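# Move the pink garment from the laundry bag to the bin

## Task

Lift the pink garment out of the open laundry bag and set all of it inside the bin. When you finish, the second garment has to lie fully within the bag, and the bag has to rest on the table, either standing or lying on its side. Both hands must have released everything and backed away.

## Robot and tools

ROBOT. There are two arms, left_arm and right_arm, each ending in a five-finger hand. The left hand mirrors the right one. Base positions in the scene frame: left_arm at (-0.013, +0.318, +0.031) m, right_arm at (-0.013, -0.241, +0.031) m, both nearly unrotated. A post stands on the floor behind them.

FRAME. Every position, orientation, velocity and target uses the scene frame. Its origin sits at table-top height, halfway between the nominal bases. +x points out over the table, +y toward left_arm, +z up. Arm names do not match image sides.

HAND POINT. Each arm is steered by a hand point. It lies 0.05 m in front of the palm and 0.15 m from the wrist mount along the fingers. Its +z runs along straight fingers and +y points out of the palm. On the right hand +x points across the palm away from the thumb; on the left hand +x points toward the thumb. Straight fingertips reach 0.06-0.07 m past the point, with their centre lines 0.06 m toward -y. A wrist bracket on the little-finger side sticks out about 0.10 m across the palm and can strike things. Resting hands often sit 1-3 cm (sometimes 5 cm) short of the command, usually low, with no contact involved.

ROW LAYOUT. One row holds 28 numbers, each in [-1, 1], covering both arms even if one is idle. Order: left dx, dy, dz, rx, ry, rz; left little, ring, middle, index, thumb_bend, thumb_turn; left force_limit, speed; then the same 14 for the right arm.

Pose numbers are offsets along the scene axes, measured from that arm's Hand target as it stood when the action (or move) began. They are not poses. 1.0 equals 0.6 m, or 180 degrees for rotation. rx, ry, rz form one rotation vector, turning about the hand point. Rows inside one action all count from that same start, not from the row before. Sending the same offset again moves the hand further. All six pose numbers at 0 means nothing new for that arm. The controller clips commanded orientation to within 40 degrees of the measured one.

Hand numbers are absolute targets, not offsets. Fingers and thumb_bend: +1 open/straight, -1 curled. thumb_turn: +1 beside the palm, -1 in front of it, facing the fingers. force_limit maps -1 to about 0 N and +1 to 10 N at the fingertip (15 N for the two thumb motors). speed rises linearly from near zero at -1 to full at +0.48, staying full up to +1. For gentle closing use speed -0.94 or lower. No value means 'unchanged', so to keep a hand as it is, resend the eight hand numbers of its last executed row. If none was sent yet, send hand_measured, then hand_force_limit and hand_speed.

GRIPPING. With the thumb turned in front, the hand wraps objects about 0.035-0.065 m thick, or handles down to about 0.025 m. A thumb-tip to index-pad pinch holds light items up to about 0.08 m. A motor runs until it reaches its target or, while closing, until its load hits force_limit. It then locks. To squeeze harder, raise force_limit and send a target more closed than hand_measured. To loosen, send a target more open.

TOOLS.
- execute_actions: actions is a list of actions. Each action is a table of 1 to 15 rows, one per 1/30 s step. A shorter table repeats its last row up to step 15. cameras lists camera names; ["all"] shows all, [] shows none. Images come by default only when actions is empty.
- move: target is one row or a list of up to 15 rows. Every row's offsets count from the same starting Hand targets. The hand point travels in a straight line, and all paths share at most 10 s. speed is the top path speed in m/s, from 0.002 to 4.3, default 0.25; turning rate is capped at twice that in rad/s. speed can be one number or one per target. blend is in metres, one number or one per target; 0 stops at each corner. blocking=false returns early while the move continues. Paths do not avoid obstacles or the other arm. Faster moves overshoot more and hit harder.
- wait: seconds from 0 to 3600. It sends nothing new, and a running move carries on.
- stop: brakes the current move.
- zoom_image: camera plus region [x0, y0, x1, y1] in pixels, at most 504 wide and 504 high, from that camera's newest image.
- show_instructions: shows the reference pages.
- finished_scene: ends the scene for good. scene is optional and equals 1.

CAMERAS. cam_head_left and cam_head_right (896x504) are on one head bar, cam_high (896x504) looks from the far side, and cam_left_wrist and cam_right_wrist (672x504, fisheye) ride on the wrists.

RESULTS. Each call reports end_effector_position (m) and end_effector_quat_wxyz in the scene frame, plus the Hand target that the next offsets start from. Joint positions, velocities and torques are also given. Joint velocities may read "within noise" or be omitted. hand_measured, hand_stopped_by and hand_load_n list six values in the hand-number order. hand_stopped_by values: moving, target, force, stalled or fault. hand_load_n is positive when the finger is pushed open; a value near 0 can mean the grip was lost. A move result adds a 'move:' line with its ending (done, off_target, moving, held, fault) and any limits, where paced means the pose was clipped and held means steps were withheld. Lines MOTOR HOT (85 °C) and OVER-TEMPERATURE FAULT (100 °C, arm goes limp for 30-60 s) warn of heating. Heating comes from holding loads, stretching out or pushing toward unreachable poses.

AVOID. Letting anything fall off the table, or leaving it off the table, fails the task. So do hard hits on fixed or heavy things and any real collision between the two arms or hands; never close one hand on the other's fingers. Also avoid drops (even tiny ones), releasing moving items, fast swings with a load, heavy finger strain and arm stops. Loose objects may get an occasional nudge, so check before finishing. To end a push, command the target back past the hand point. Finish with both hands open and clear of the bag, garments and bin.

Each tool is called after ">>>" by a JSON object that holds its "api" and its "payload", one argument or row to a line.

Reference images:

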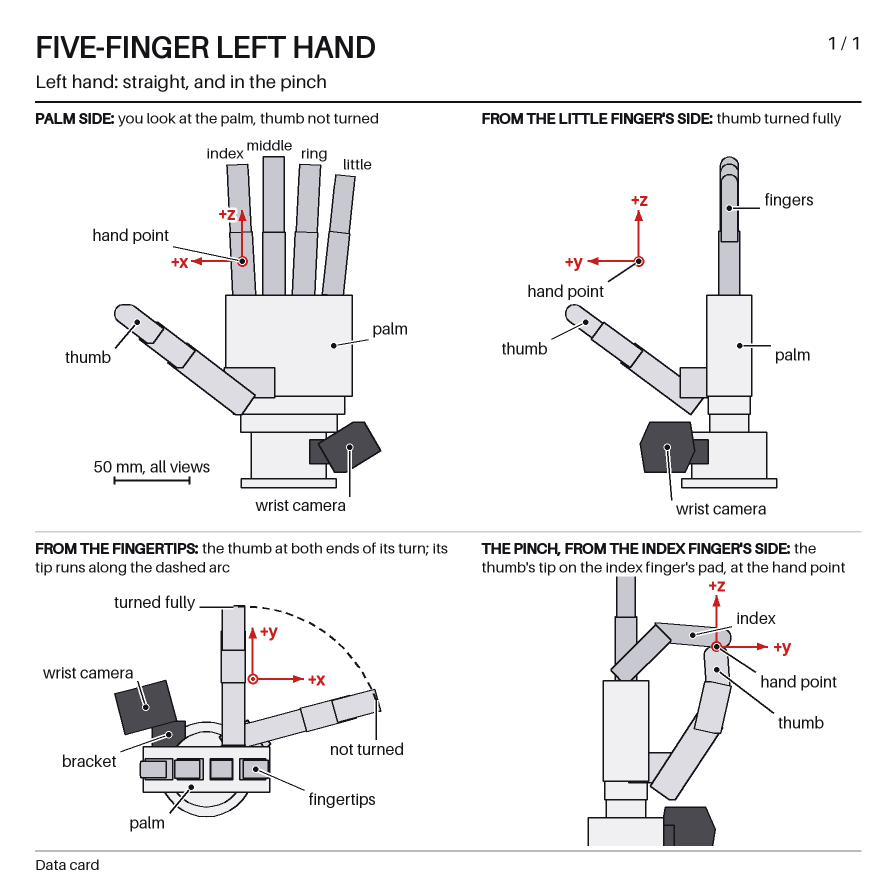

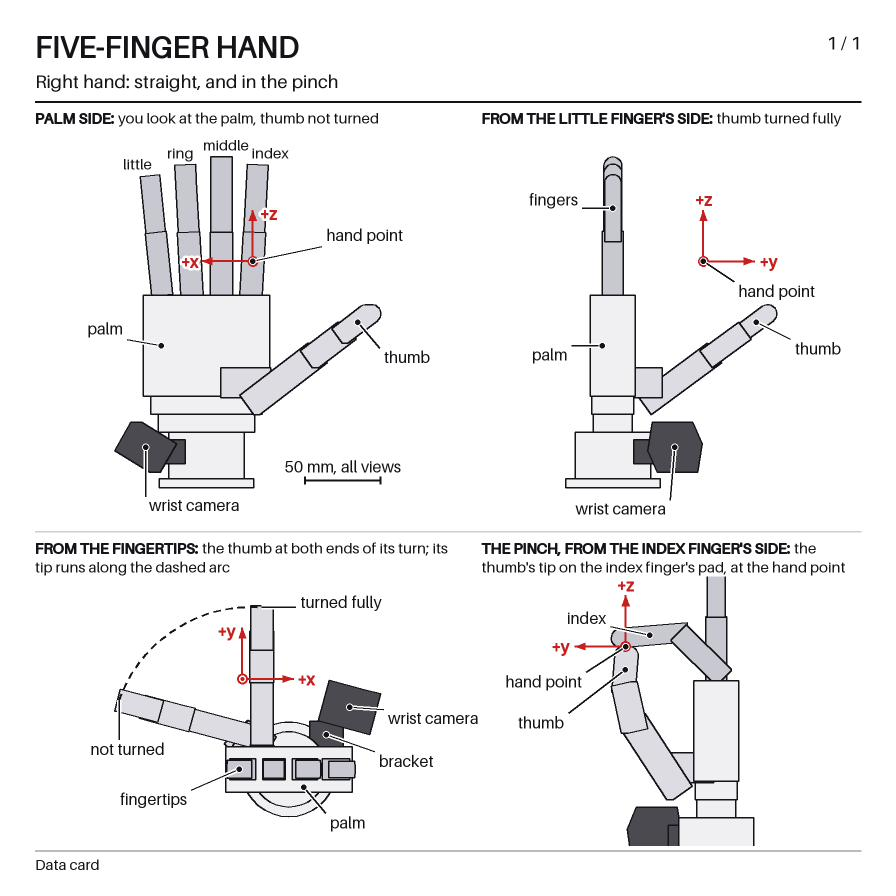

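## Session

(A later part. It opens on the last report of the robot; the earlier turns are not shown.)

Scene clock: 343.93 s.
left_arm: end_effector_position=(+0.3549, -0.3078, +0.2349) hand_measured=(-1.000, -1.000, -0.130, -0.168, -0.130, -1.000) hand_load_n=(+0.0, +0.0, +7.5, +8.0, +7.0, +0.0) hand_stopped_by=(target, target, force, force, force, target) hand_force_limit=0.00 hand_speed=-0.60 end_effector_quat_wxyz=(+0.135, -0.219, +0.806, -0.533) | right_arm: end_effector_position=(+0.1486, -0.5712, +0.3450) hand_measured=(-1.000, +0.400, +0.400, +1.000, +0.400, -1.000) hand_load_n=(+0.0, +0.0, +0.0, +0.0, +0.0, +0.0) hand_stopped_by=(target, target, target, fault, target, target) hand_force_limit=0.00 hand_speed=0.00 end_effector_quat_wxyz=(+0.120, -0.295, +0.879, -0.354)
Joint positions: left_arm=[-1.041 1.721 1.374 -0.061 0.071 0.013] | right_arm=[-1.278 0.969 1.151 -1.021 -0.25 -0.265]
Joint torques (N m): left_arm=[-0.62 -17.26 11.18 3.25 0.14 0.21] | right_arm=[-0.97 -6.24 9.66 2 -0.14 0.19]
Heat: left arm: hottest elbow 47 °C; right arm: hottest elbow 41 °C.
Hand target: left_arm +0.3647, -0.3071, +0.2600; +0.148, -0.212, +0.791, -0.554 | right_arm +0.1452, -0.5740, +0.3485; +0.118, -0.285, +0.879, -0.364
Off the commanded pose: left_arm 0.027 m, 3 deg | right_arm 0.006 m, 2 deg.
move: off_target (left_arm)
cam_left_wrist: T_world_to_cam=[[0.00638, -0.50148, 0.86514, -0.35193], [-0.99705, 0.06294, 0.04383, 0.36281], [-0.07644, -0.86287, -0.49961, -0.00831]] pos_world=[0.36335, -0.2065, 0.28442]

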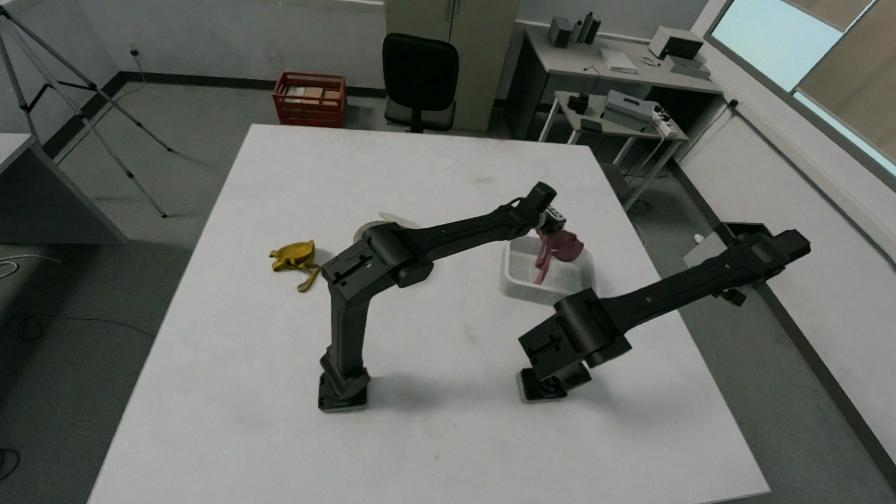

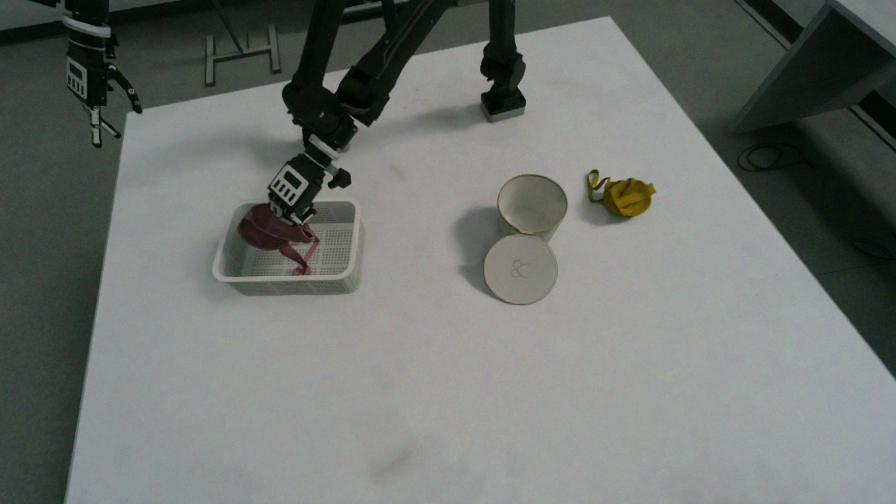

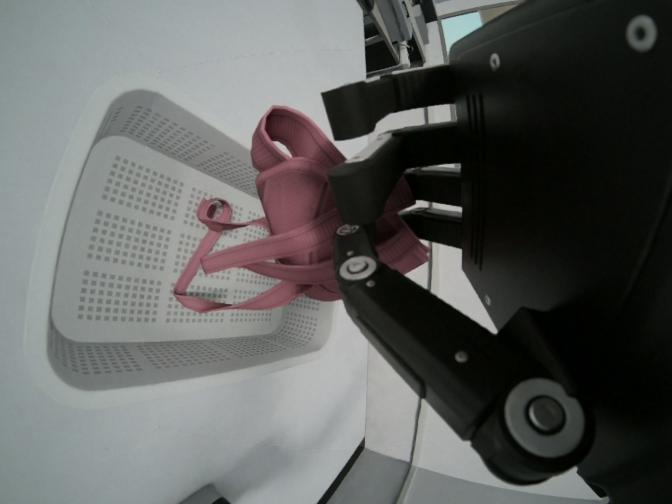

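>>> {"api": "move", "payload": {
  "target": [-0.03,-0.02,-0.16,0,0,0,-1,-1,-0.25,-0.25,-0.25,-1,0.0,-0.6,0,0,0,0,0,0,-1,0.4,0.4,1,0.4,-1,0.0,0],
  "speed": 0.1,
  "cameras": ["cam_head_right","cam_high","cam_left_wrist"]
}}

Scene clock: 346.30 s.
left_arm: end_effector_position=(+0.3509, -0.3080, +0.1560) hand_measured=(-1.000, -1.000, -0.130, -0.168, -0.130, -1.000) hand_load_n=(+0.0, +0.0, +8.0, +8.0, +7.0, +0.0) hand_stopped_by=(target, target, force, force, force, target) hand_force_limit=0.00 hand_speed=-0.60 end_effector_quat_wxyz=(+0.147, -0.220, +0.799, -0.540) | right_arm: end_effector_position=(+0.1486, -0.5712, +0.3450) hand_measured=(-1.000, +0.400, +0.400, +1.000, +0.400, -1.000) hand_load_n=(+0.0, +0.0, +0.0, +0.0, +0.0, +0.0) hand_stopped_by=(target, target, target, fault, target, target) hand_force_limit=0.00 hand_speed=0.00 end_effector_quat_wxyz=(+0.120, -0.295, +0.879, -0.354)
Joint positions: left_arm=[-1.053 1.801 1.242 0.176 0.042 0.013] | right_arm=[-1.278 0.969 1.151 -1.021 -0.25 -0.265]
Joint torques (N m): left_arm=[-1.61 -15.09 10.37 3.34 -0.1 0.09] | right_arm=[-0.97 -6.12 9.66 2.02 -0.14 0.2]
Heat: left arm: hottest elbow 47 °C; right arm: hottest elbow 41 °C.
Hand target: left_arm +0.3468, -0.3190, +0.1640; +0.148, -0.212, +0.791, -0.554 | right_arm +0.1452, -0.5740, +0.3485; +0.118, -0.285, +0.879, -0.364
Off the commanded pose: left_arm 0.014 m, 2 deg | right_arm 0.006 m, 2 deg.
move: off_target (left_arm)
cam_left_wrist: T_world_to_cam=[[-0.00635, -0.48926, 0.87212, -0.27663], [-0.9986, 0.04887, 0.02014, 0.36218], [-0.05248, -0.87077, -0.48889, -0.06072]] pos_world=[0.35673, -0.20592, 0.20427]

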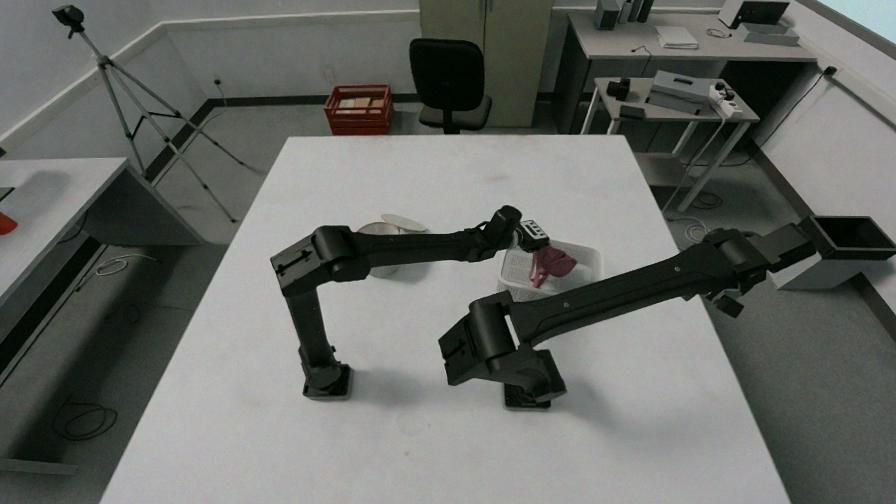

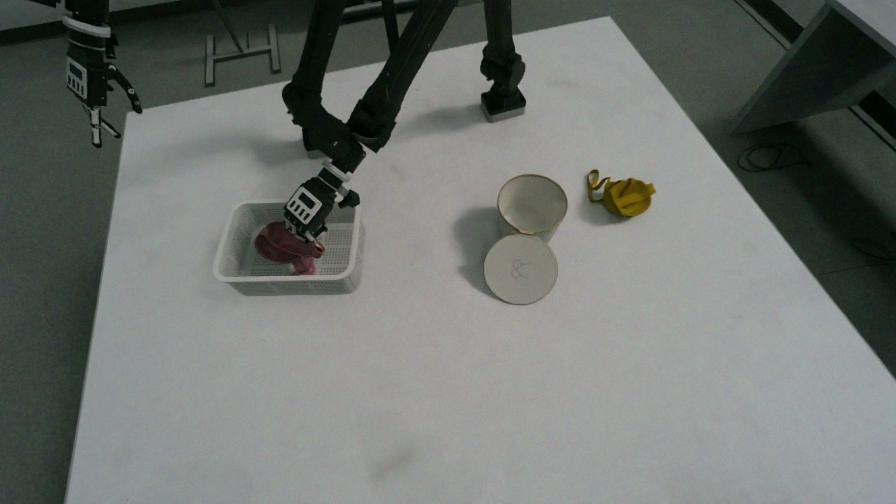

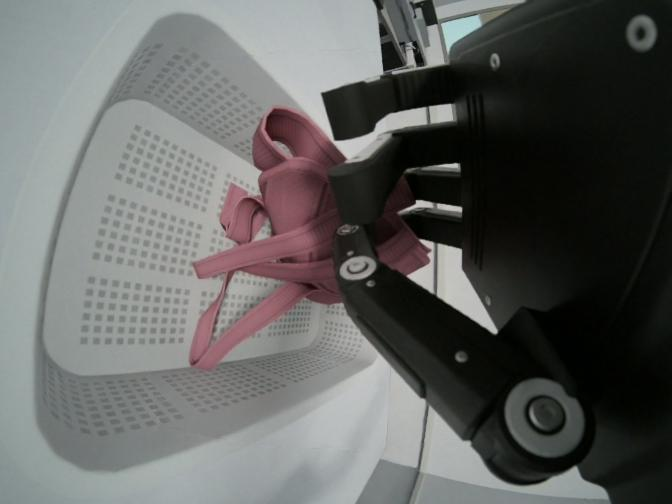

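>>> {"api": "move", "payload": {
  "target": [0,-0.02,-0.06,0,0,0,-1,-1,-0.25,-0.25,-0.25,-1,0.0,-0.6,0,0,0,0,0,0,-1,0.4,0.4,1,0.4,-1,0.0,0],
  "speed": 0.08,
  "cameras": ["cam_head_left","cam_high","cam_left_wrist"]
}}

>>> {"api": "zoom_image", "payload": {
  "camera": "cam_high",
  "region": [180, 150, 400, 330]
}}

Scene clock: 347.80 s.
left_arm: end_effector_position=(+0.3518, -0.3191, +0.1193) hand_measured=(-1.000, -1.000, -0.130, -0.168, -0.130, -1.000) hand_load_n=(+0.0, +0.0, +7.5, +8.0, +7.0, +0.0) hand_stopped_by=(target, target, force, force, force, target) hand_force_limit=0.00 hand_speed=-0.60 end_effector_quat_wxyz=(+0.148, -0.219, +0.800, -0.539) | right_arm: end_effector_position=(+0.1486, -0.5712, +0.3450) hand_measured=(-1.000, +0.400, +0.400, +1.000, +0.400, -1.000) hand_load_n=(+0.0, +0.0, +0.0, -0.5, +0.0, +0.0) hand_stopped_by=(target, target, target, fault, target, target) hand_force_limit=0.00 hand_speed=0.00 end_effector_quat_wxyz=(+0.120, -0.295, +0.879, -0.354)
Joint positions: left_arm=[-1.063 1.877 1.242 0.251 0.031 0.013] | right_arm=[-1.278 0.969 1.151 -1.021 -0.25 -0.265]
Joint torques (N m): left_arm=[-1.55 -16.5 10.1 3.44 -0.1 0.02] | right_arm=[-0.97 -6.18 9.66 1.99 -0.14 0.19]
Heat: left arm: hottest elbow 47 °C; right arm: hottest elbow 41 °C.
Hand target: left_arm +0.3468, -0.3310, +0.1278; +0.148, -0.212, +0.791, -0.554 | right_arm +0.1452, -0.5740, +0.3485; +0.118, -0.285, +0.879, -0.364
Off the commanded pose: left_arm 0.016 m, 2 deg | right_arm 0.006 m, 2 deg.
move: off_target (left_arm)
cam_left_wrist: T_world_to_cam=[[-0.00893, -0.49157, 0.87079, -0.24971], [-0.99864, 0.04921, 0.01753, 0.36489], [-0.05147, -0.86944, -0.49134, -0.08788]] pos_world=[0.35764, -0.21711, 0.16787]

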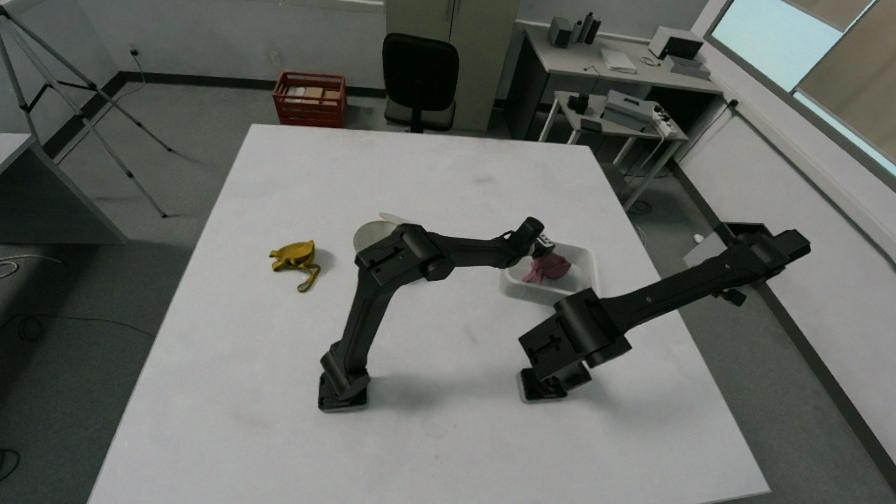

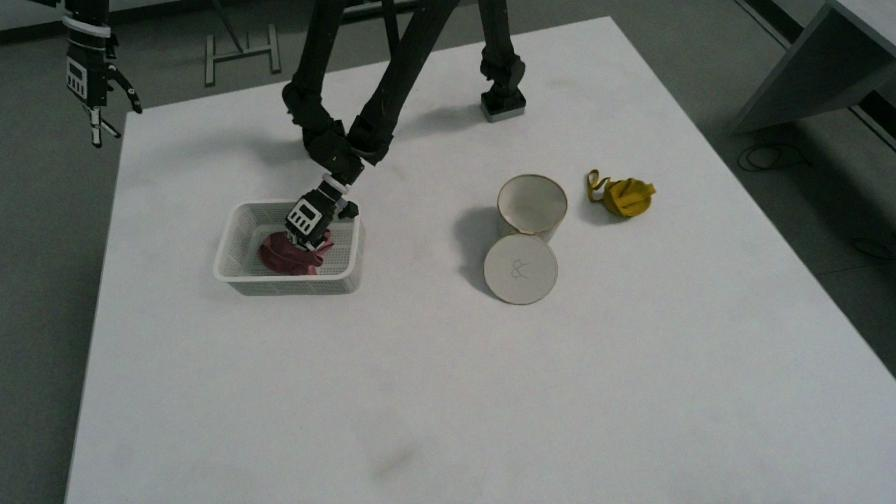

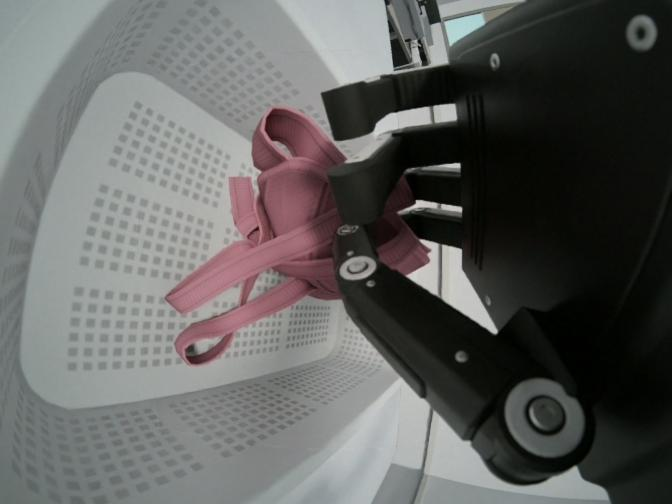

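Scaled by 2.291 from the camera's image (finer frame: 1280x720).

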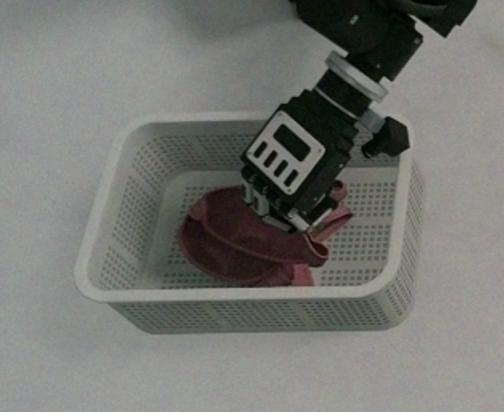

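>>> {"api": "move", "payload": {
  "target": [0,-0.02,-0.05,0,0,0,-1,-1,-0.25,-0.25,-0.25,-1,0.0,-0.6,0,0,0,0,0,0,-1,0.4,0.4,1,0.4,-1,0.0,0],
  "speed": 0.08,
  "cameras": ["cam_high","cam_left_wrist"]
}}

>>> {"api": "zoom_image", "payload": {
  "camera": "cam_high",
  "region": [180, 150, 400, 330]
}}

Scene clock: 349.23 s.
left_arm: end_effector_position=(+0.3494, -0.3264, +0.0838) hand_measured=(-1.000, -1.000, -0.130, -0.168, -0.130, -1.000) hand_load_n=(+0.0, +0.5, +7.5, +8.5, +7.0, +0.0) hand_stopped_by=(target, target, force, force, force, target) hand_force_limit=0.00 hand_speed=-0.60 end_effector_quat_wxyz=(+0.148, -0.218, +0.803, -0.535) | right_arm: end_effector_position=(+0.1486, -0.5712, +0.3450) hand_measured=(-1.000, +0.400, +0.400, +1.000, +0.400, -1.000) hand_load_n=(+0.0, +0.0, +0.0, +0.0, +0.0, +0.0) hand_stopped_by=(target, target, target, fault, target, target) hand_force_limit=0.00 hand_speed=0.00 end_effector_quat_wxyz=(+0.120, -0.295, +0.879, -0.354)
Joint positions: left_arm=[-1.074 1.944 1.242 0.308 0.021 0.013] | right_arm=[-1.278 0.969 1.151 -1.021 -0.25 -0.265]
Joint torques (N m): left_arm=[-1.73 -16.67 11.11 3.3 -0.07 -0.01] | right_arm=[-0.97 -6.24 9.65 2 -0.14 0.19]
Heat: left arm: hottest elbow 47 °C; right arm: hottest elbow 41 °C.
Hand target: left_arm +0.3468, -0.3430, +0.0980; +0.148, -0.212, +0.791, -0.554 | right_arm +0.1452, -0.5740, +0.3485; +0.118, -0.285, +0.879, -0.364
Off the commanded pose: left_arm 0.022 m, 3 deg | right_arm 0.006 m, 2 deg.
move: off_target (left_arm)
cam_left_wrist: T_world_to_cam=[[-0.00773, -0.50091, 0.86547, -0.22543], [-0.99852, 0.0505, 0.0203, 0.36356], [-0.05387, -0.86403, -0.50055, -0.10846]] pos_world=[0.35543, -0.22499, 0.13344]

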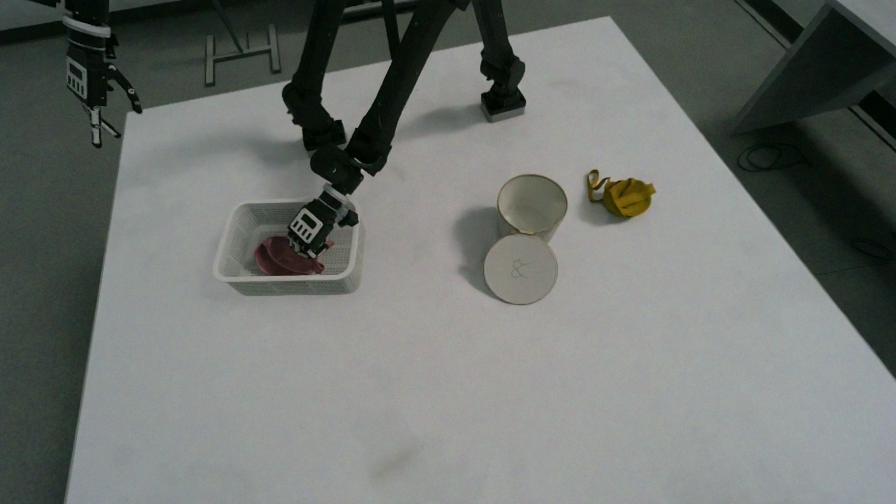

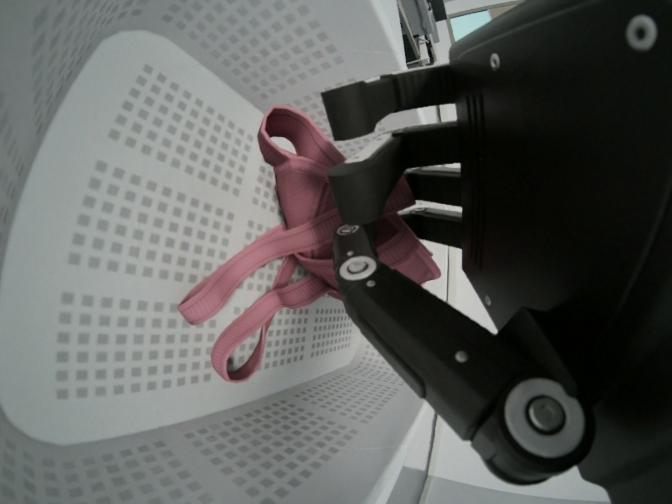

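Scaled by 2.291 from the camera's image (finer frame: 1280x720).

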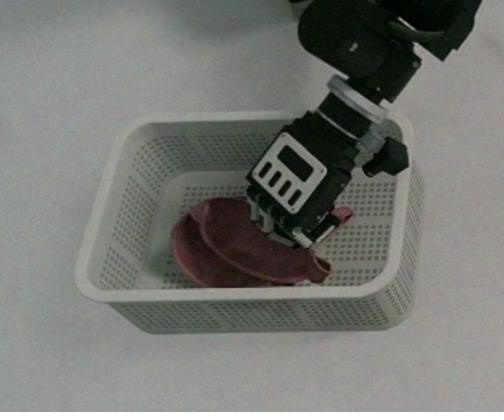

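>>> {"api": "move", "payload": {
  "target": [0,0,0,0,0,0,-1,-1,0.4,0.4,0.4,-1,0.0,-0.5,0,0,0,0,0,0,-1,0.4,0.4,1,0.4,-1,0.0,0],
  "speed": 0.08,
  "cameras": ["cam_high","cam_left_wrist"]
}}

>>> {"api": "zoom_image", "payload": {
  "camera": "cam_high",
  "region": [180, 150, 400, 330]
}}

Scene clock: 350.53 s.
left_arm: end_effector_position=(+0.3494, -0.3264, +0.0838) hand_measured=(-1.000, -1.000, +0.400, +0.400, +0.400, -1.000) hand_load_n=(+0.0, +0.0, +0.0, +0.0, +0.0, +0.0) hand_stopped_by=(target, target, target, target, target, target) hand_force_limit=0.00 hand_speed=-0.50 end_effector_quat_wxyz=(+0.148, -0.218, +0.803, -0.535) | right_arm: end_effector_position=(+0.1486, -0.5712, +0.3450) hand_measured=(-1.000, +0.400, +0.400, +1.000, +0.400, -1.000) hand_load_n=(+0.0, +0.0, +0.0, -0.5, +0.0, +0.0) hand_stopped_by=(target, target, target, fault, target, target) hand_force_limit=0.00 hand_speed=0.00 end_effector_quat_wxyz=(+0.120, -0.295, +0.879, -0.354)
Joint positions: left_arm=[-1.074 1.944 1.242 0.308 0.021 0.013] | right_arm=[-1.278 0.969 1.151 -1.021 -0.25 -0.265]
Joint torques (N m): left_arm=[-2.08 -16.85 10.91 3.12 -0.11 -0.03] | right_arm=[-1.03 -6.18 9.66 2 -0.14 0.19]
Heat: left arm: hottest elbow 47 °C; right arm: hottest elbow 41 °C.
Hand target: left_arm +0.3468, -0.3430, +0.0980; +0.148, -0.212, +0.791, -0.554 | right_arm +0.1452, -0.5740, +0.3485; +0.118, -0.285, +0.879, -0.364
Off the commanded pose: left_arm 0.022 m, 3 deg | right_arm 0.006 m, 2 deg.
move: done
cam_left_wrist: T_world_to_cam=[[-0.00773, -0.50091, 0.86547, -0.22543], [-0.99852, 0.0505, 0.0203, 0.36356], [-0.05387, -0.86403, -0.50055, -0.10846]] pos_world=[0.35543, -0.22499, 0.13344]

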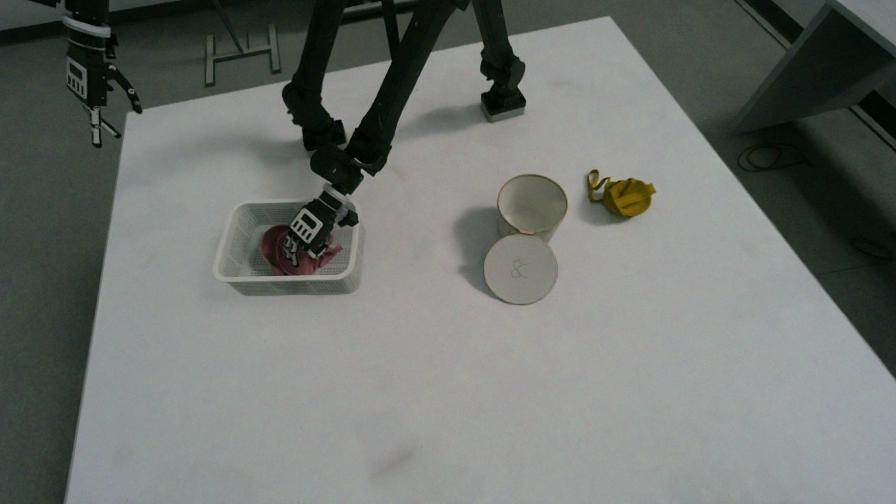

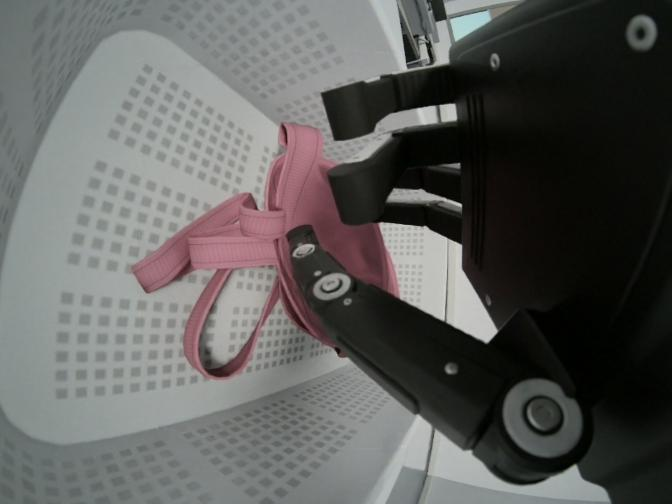

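Scaled by 2.291 from the camera's image (finer frame: 1280x720).

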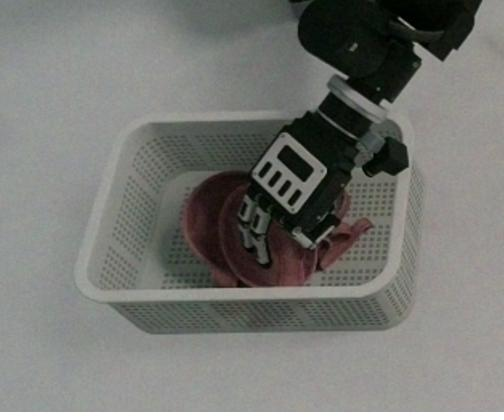

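>>> {"api": "move", "payload": {
  "target": [0,0.0,0.17,0,0,0,-1,-1,0.4,0.4,0.4,-1,0.0,-0.5,0,0,0,0,0,0,-1,0.4,0.4,1,0.4,-1,0.0,0],
  "speed": 0.12,
  "cameras": ["cam_high","cam_left_wrist"]
}}

>>> {"api": "zoom_image", "payload": {
  "camera": "cam_high",
  "region": [180, 150, 400, 330]
}}

Scene clock: 352.40 s.
left_arm: end_effector_position=(+0.3499, -0.3273, +0.1731) hand_measured=(-1.000, -1.000, +0.400, +0.400, +0.400, -1.000) hand_load_n=(+0.0, +0.0, -0.5, +0.0, +0.0, +0.0) hand_stopped_by=(target, target, target, target, target, target) hand_force_limit=0.00 hand_speed=-0.50 end_effector_quat_wxyz=(+0.149, -0.217, +0.800, -0.538) | right_arm: end_effector_position=(+0.1486, -0.5712, +0.3450) hand_measured=(-1.000, +0.400, +0.400, +1.000, +0.400, -1.000) hand_load_n=(+0.0, +0.0, +0.0, +0.0, +0.0, +0.0) hand_stopped_by=(target, target, target, fault, target, target) hand_force_limit=0.00 hand_speed=0.00 end_effector_quat_wxyz=(+0.120, -0.295, +0.879, -0.354)
Joint positions: left_arm=[-1.074 1.814 1.315 0.114 0.021 0.013] | right_arm=[-1.278 0.969 1.151 -1.021 -0.25 -0.265]
Joint torques (N m): left_arm=[-2.02 -17.32 13.93 1.35 -0.06 0] | right_arm=[-0.97 -6.18 9.65 2 -0.14 0.2]
Heat: left arm: hottest elbow 47 °C; right arm: hottest elbow 41 °C.
Hand target: left_arm +0.3469, -0.3430, +0.2000; +0.148, -0.212, +0.791, -0.554 | right_arm +0.1452, -0.5740, +0.3485; +0.118, -0.285, +0.879, -0.364
Off the commanded pose: left_arm 0.031 m, 2 deg | right_arm 0.006 m, 2 deg.
move: off_target (left_arm)
cam_left_wrist: T_world_to_cam=[[-0.0119, -0.49409, 0.86933, -0.3001], [-0.9986, 0.05061, 0.0151, 0.3633], [-0.05146, -0.86794, -0.49401, -0.06768]] pos_world=[0.35574, -0.22541, 0.22196]

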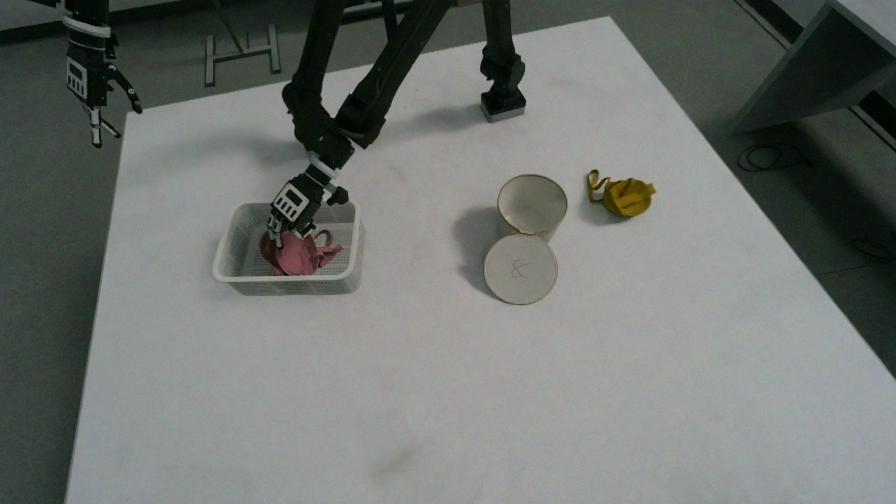

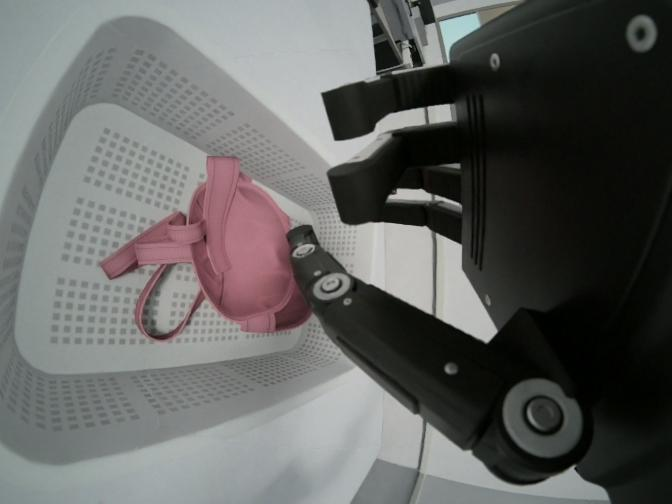

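Scaled by 2.291 from the camera's image (finer frame: 1280x720).

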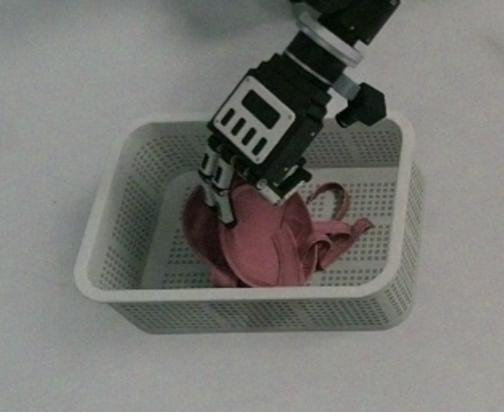

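>>> {"api": "move", "payload": {
  "target": [
    [0,0.06,0.33,0,0,0,-1,-1,0.4,0.4,0.4,-1,0.0,-0.5,0,0,0,0,0,0,-1,0.4,0.4,1,0.4,-1,0.0,0],
    [0.0,0.7,0.36,0.0727,0.1258,0.3278,-1,-1,0.4,0.4,0.4,-1,0.0,-0.5,0,0,0,0,0,0,-1,0.4,0.4,1,0.4,-1,0.0,0]
  ],
  "speed": 0.3,
  "blend": 0.05
}}

Scene clock: 356.20 s.
left_arm: end_effector_position=(+0.3435, +0.0728, +0.3982) hand_measured=(-1.000, -1.000, +0.400, +0.400, +0.400, -1.000) hand_load_n=(+0.0, +0.0, +0.0, +0.0, +0.0, +0.0) hand_stopped_by=(target, target, target, target, target, target) hand_force_limit=0.00 hand_speed=-0.50 end_effector_quat_wxyz=(+0.270, -0.644, +0.668, -0.259) | right_arm: end_effector_position=(+0.1486, -0.5712, +0.3450) hand_measured=(-1.000, +0.400, +0.400, +1.000, +0.400, -1.000) hand_load_n=(+0.0, +0.0, +0.0, +0.0, +0.0, +0.0) hand_stopped_by=(target, target, target, fault, target, target) hand_force_limit=0.00 hand_speed=0.00 end_effector_quat_wxyz=(+0.120, -0.295, +0.879, -0.354)
Joint positions: left_arm=[-0.746 1.157 1.434 -1.208 -0.455 -0.495] | right_arm=[-1.278 0.969 1.151 -1.021 -0.25 -0.265]
Joint torques (N m): left_arm=[0.03 -6.95 13.48 0.75 -0.26 -0.12] | right_arm=[-0.97 -6.18 9.65 1.98 -0.14 0.19]
Heat: left arm: hottest elbow 48 °C; right arm: hottest elbow 41 °C.
Hand target: left_arm +0.3468, +0.0769, +0.4160; -0.270, +0.653, -0.653, +0.270 | right_arm +0.1452, -0.5740, +0.3485; +0.118, -0.285, +0.879, -0.364
Off the commanded pose: left_arm 0.019 m, 2 deg | right_arm 0.006 m, 2 deg.
move: off_target (left_arm)

>>> {"api": "move", "payload": {
  "target": [
    [0.05,0.4,-0.02,0,0,0,-1,-1,0.4,0.4,0.4,-1,0.0,-0.5,0,0,0,0,0,0,-1,0.4,0.4,1,0.4,-1,0.0,0],
    [0.1,0.605,-0.27,0,0,0,-1,-1,0.4,0.4,0.4,-1,0.0,-0.5,0,0,0,0,0,0,-1,0.4,0.4,1,0.4,-1,0.0,0]
  ],
  "speed": 0.3,
  "blend": 0.05,
  "cameras": ["all"]
}}

>>> {"api": "zoom_image", "payload": {
  "camera": "cam_high",
  "region": [180, 150, 400, 330]
}}

>>> {"api": "zoom_image", "payload": {
  "camera": "cam_left_wrist",
  "region": [200, 100, 500, 400]
}}

Scene clock: 359.03 s.
left_arm: end_effector_position=(+0.4013, +0.4310, +0.2486) hand_measured=(-1.000, -1.000, +0.400, +0.400, +0.400, -1.000) hand_load_n=(+0.0, +0.0, +0.0, +0.0, +0.0, +0.0) hand_stopped_by=(target, target, target, target, target, target) hand_force_limit=0.00 hand_speed=-0.50 end_effector_quat_wxyz=(-0.255, +0.661, -0.653, +0.268) | right_arm: end_effector_position=(+0.1486, -0.5712, +0.3450) hand_measured=(-1.000, +0.400, +0.400, +1.000, +0.400, -1.000) hand_load_n=(+0.0, +0.0, +0.0, +0.0, +0.0, +0.0) hand_stopped_by=(target, target, target, fault, target, target) hand_force_limit=0.00 hand_speed=0.00 end_effector_quat_wxyz=(+0.120, -0.295, +0.879, -0.354)
Joint positions: left_arm=[0.366 1.149 1.022 -0.737 0.303 0.304] | right_arm=[-1.278 0.969 1.151 -1.021 -0.25 -0.265]
Joint torques (N m): left_arm=[0.09 -6.3 11.48 2.36 0.3 0.25] | right_arm=[-0.97 -6.18 9.66 2 -0.14 0.19]
Heat: left arm: hottest elbow 48 °C; right arm: hottest elbow 41 °C.
Hand target: left_arm +0.4069, +0.4398, +0.2539; -0.270, +0.653, -0.653, +0.271 | right_arm +0.1452, -0.5740, +0.3485; +0.118, -0.285, +0.879, -0.364
Off the commanded pose: left_arm 0.012 m, 2 deg | right_arm 0.006 m, 2 deg.
move: off_target (left_arm)
cam_left_wrist: T_world_to_cam=[[0.74338, -0.2423, 0.62344, -0.34092], [-0.49186, -0.82967, 0.26404, 0.48915], [0.45327, -0.50293, -0.73594, 0.3306]] pos_world=[0.34417, 0.4895, 0.32669]
cam_right_wrist: T_world_to_cam=[[-0.59749, 0.45151, -0.66268, 0.5728], [0.42248, 0.87966, 0.21843, 0.37062], [0.68156, -0.14946, -0.71634, 0.17134]] pos_world=[0.06888, -0.55904, 0.42137]

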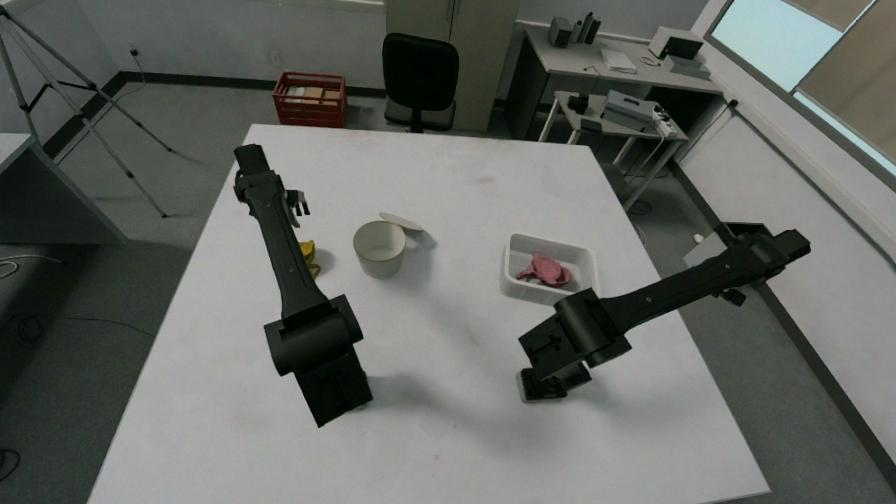

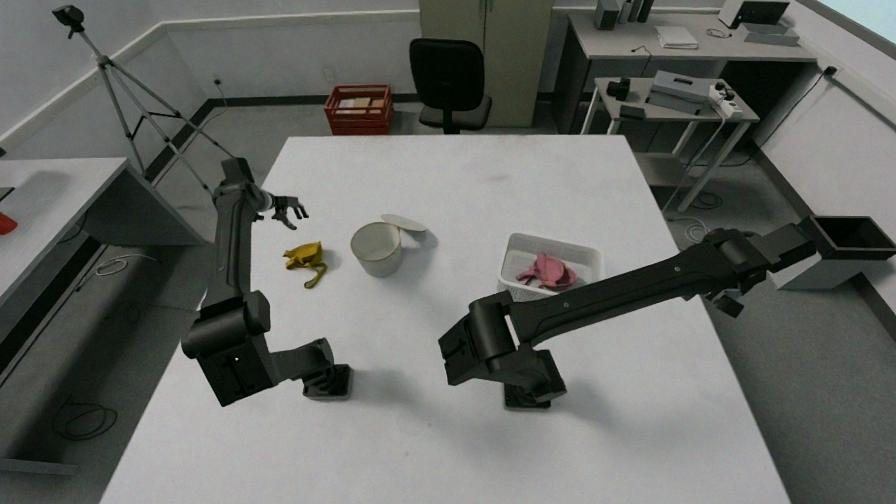

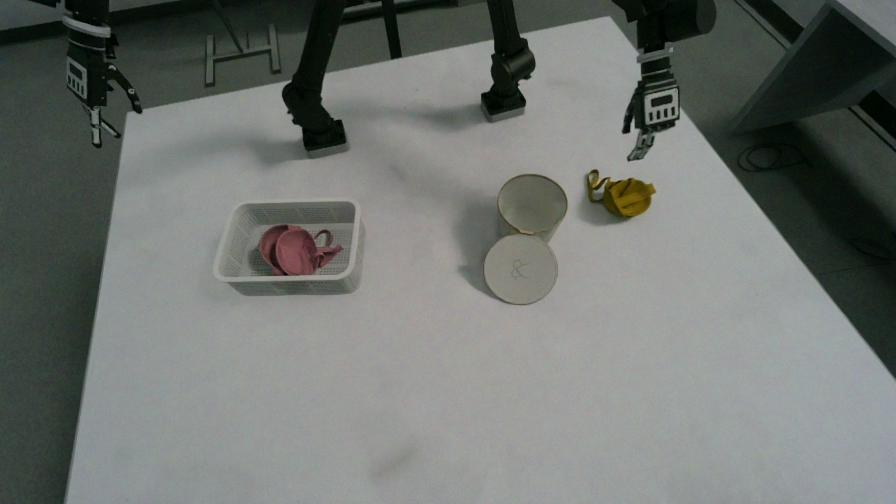

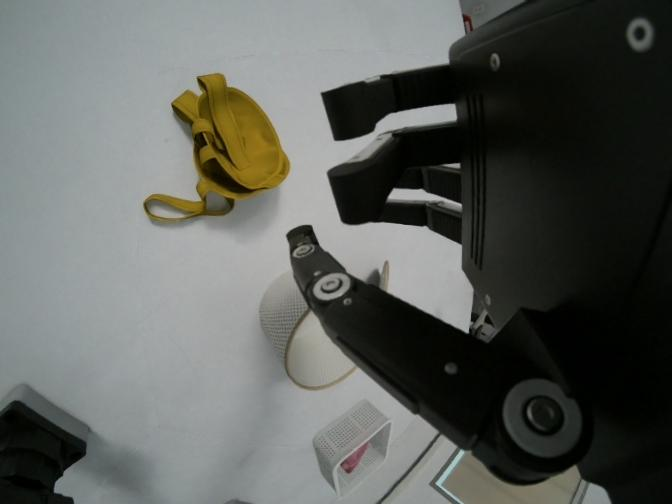

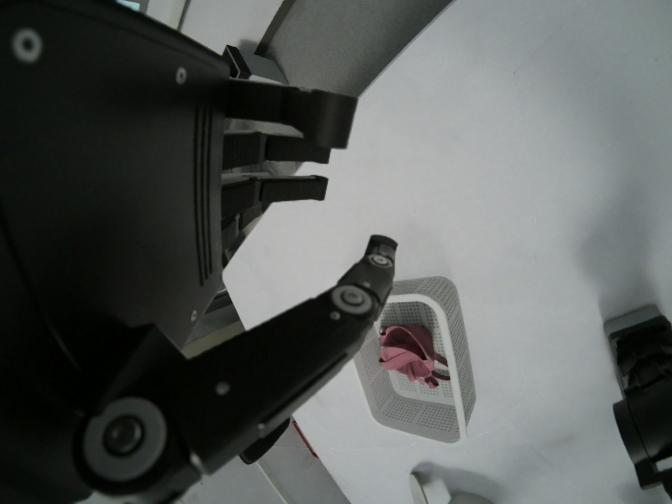

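Scaled by 2.291 from the camera's image (finer frame: 1280x720).

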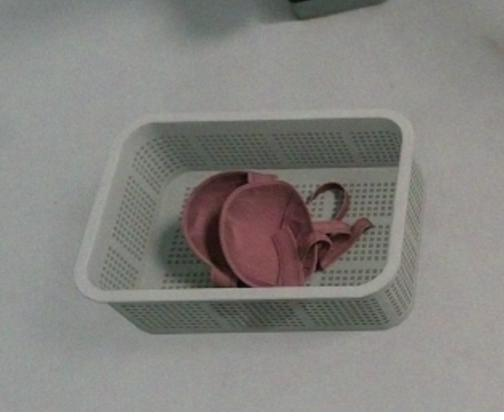

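Scaled by 1.680 from the camera's image (finer frame: 960x720).

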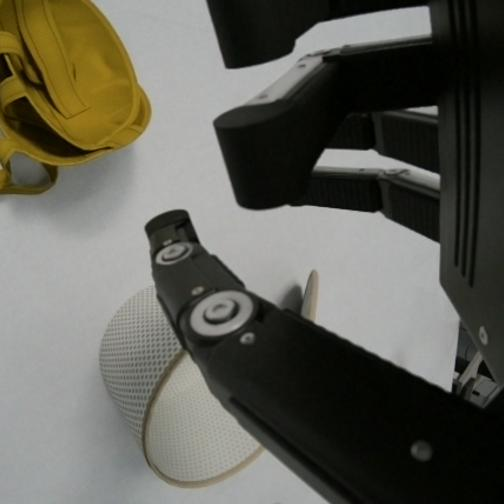

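>>> {"api": "zoom_image", "payload": {
  "camera": "cam_left_wrist",
  "region": [110, 50, 310, 250]
}}

>>> {"api": "zoom_image", "payload": {
  "camera": "cam_high",
  "region": [570, 150, 690, 240]
}}

Scaled by 2.520 from the camera's image (finer frame: 960x720).

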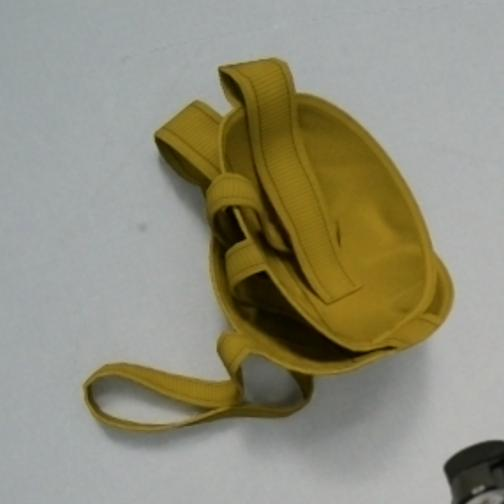

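Scaled by 4.200 from the camera's image (finer frame: 1280x720).

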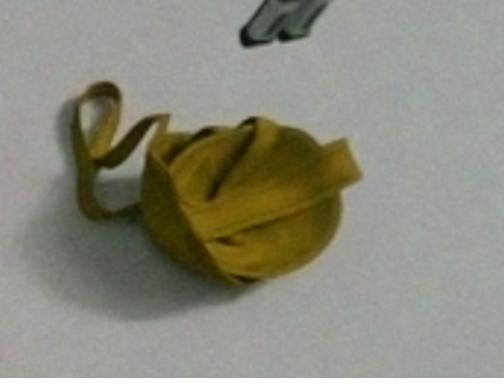

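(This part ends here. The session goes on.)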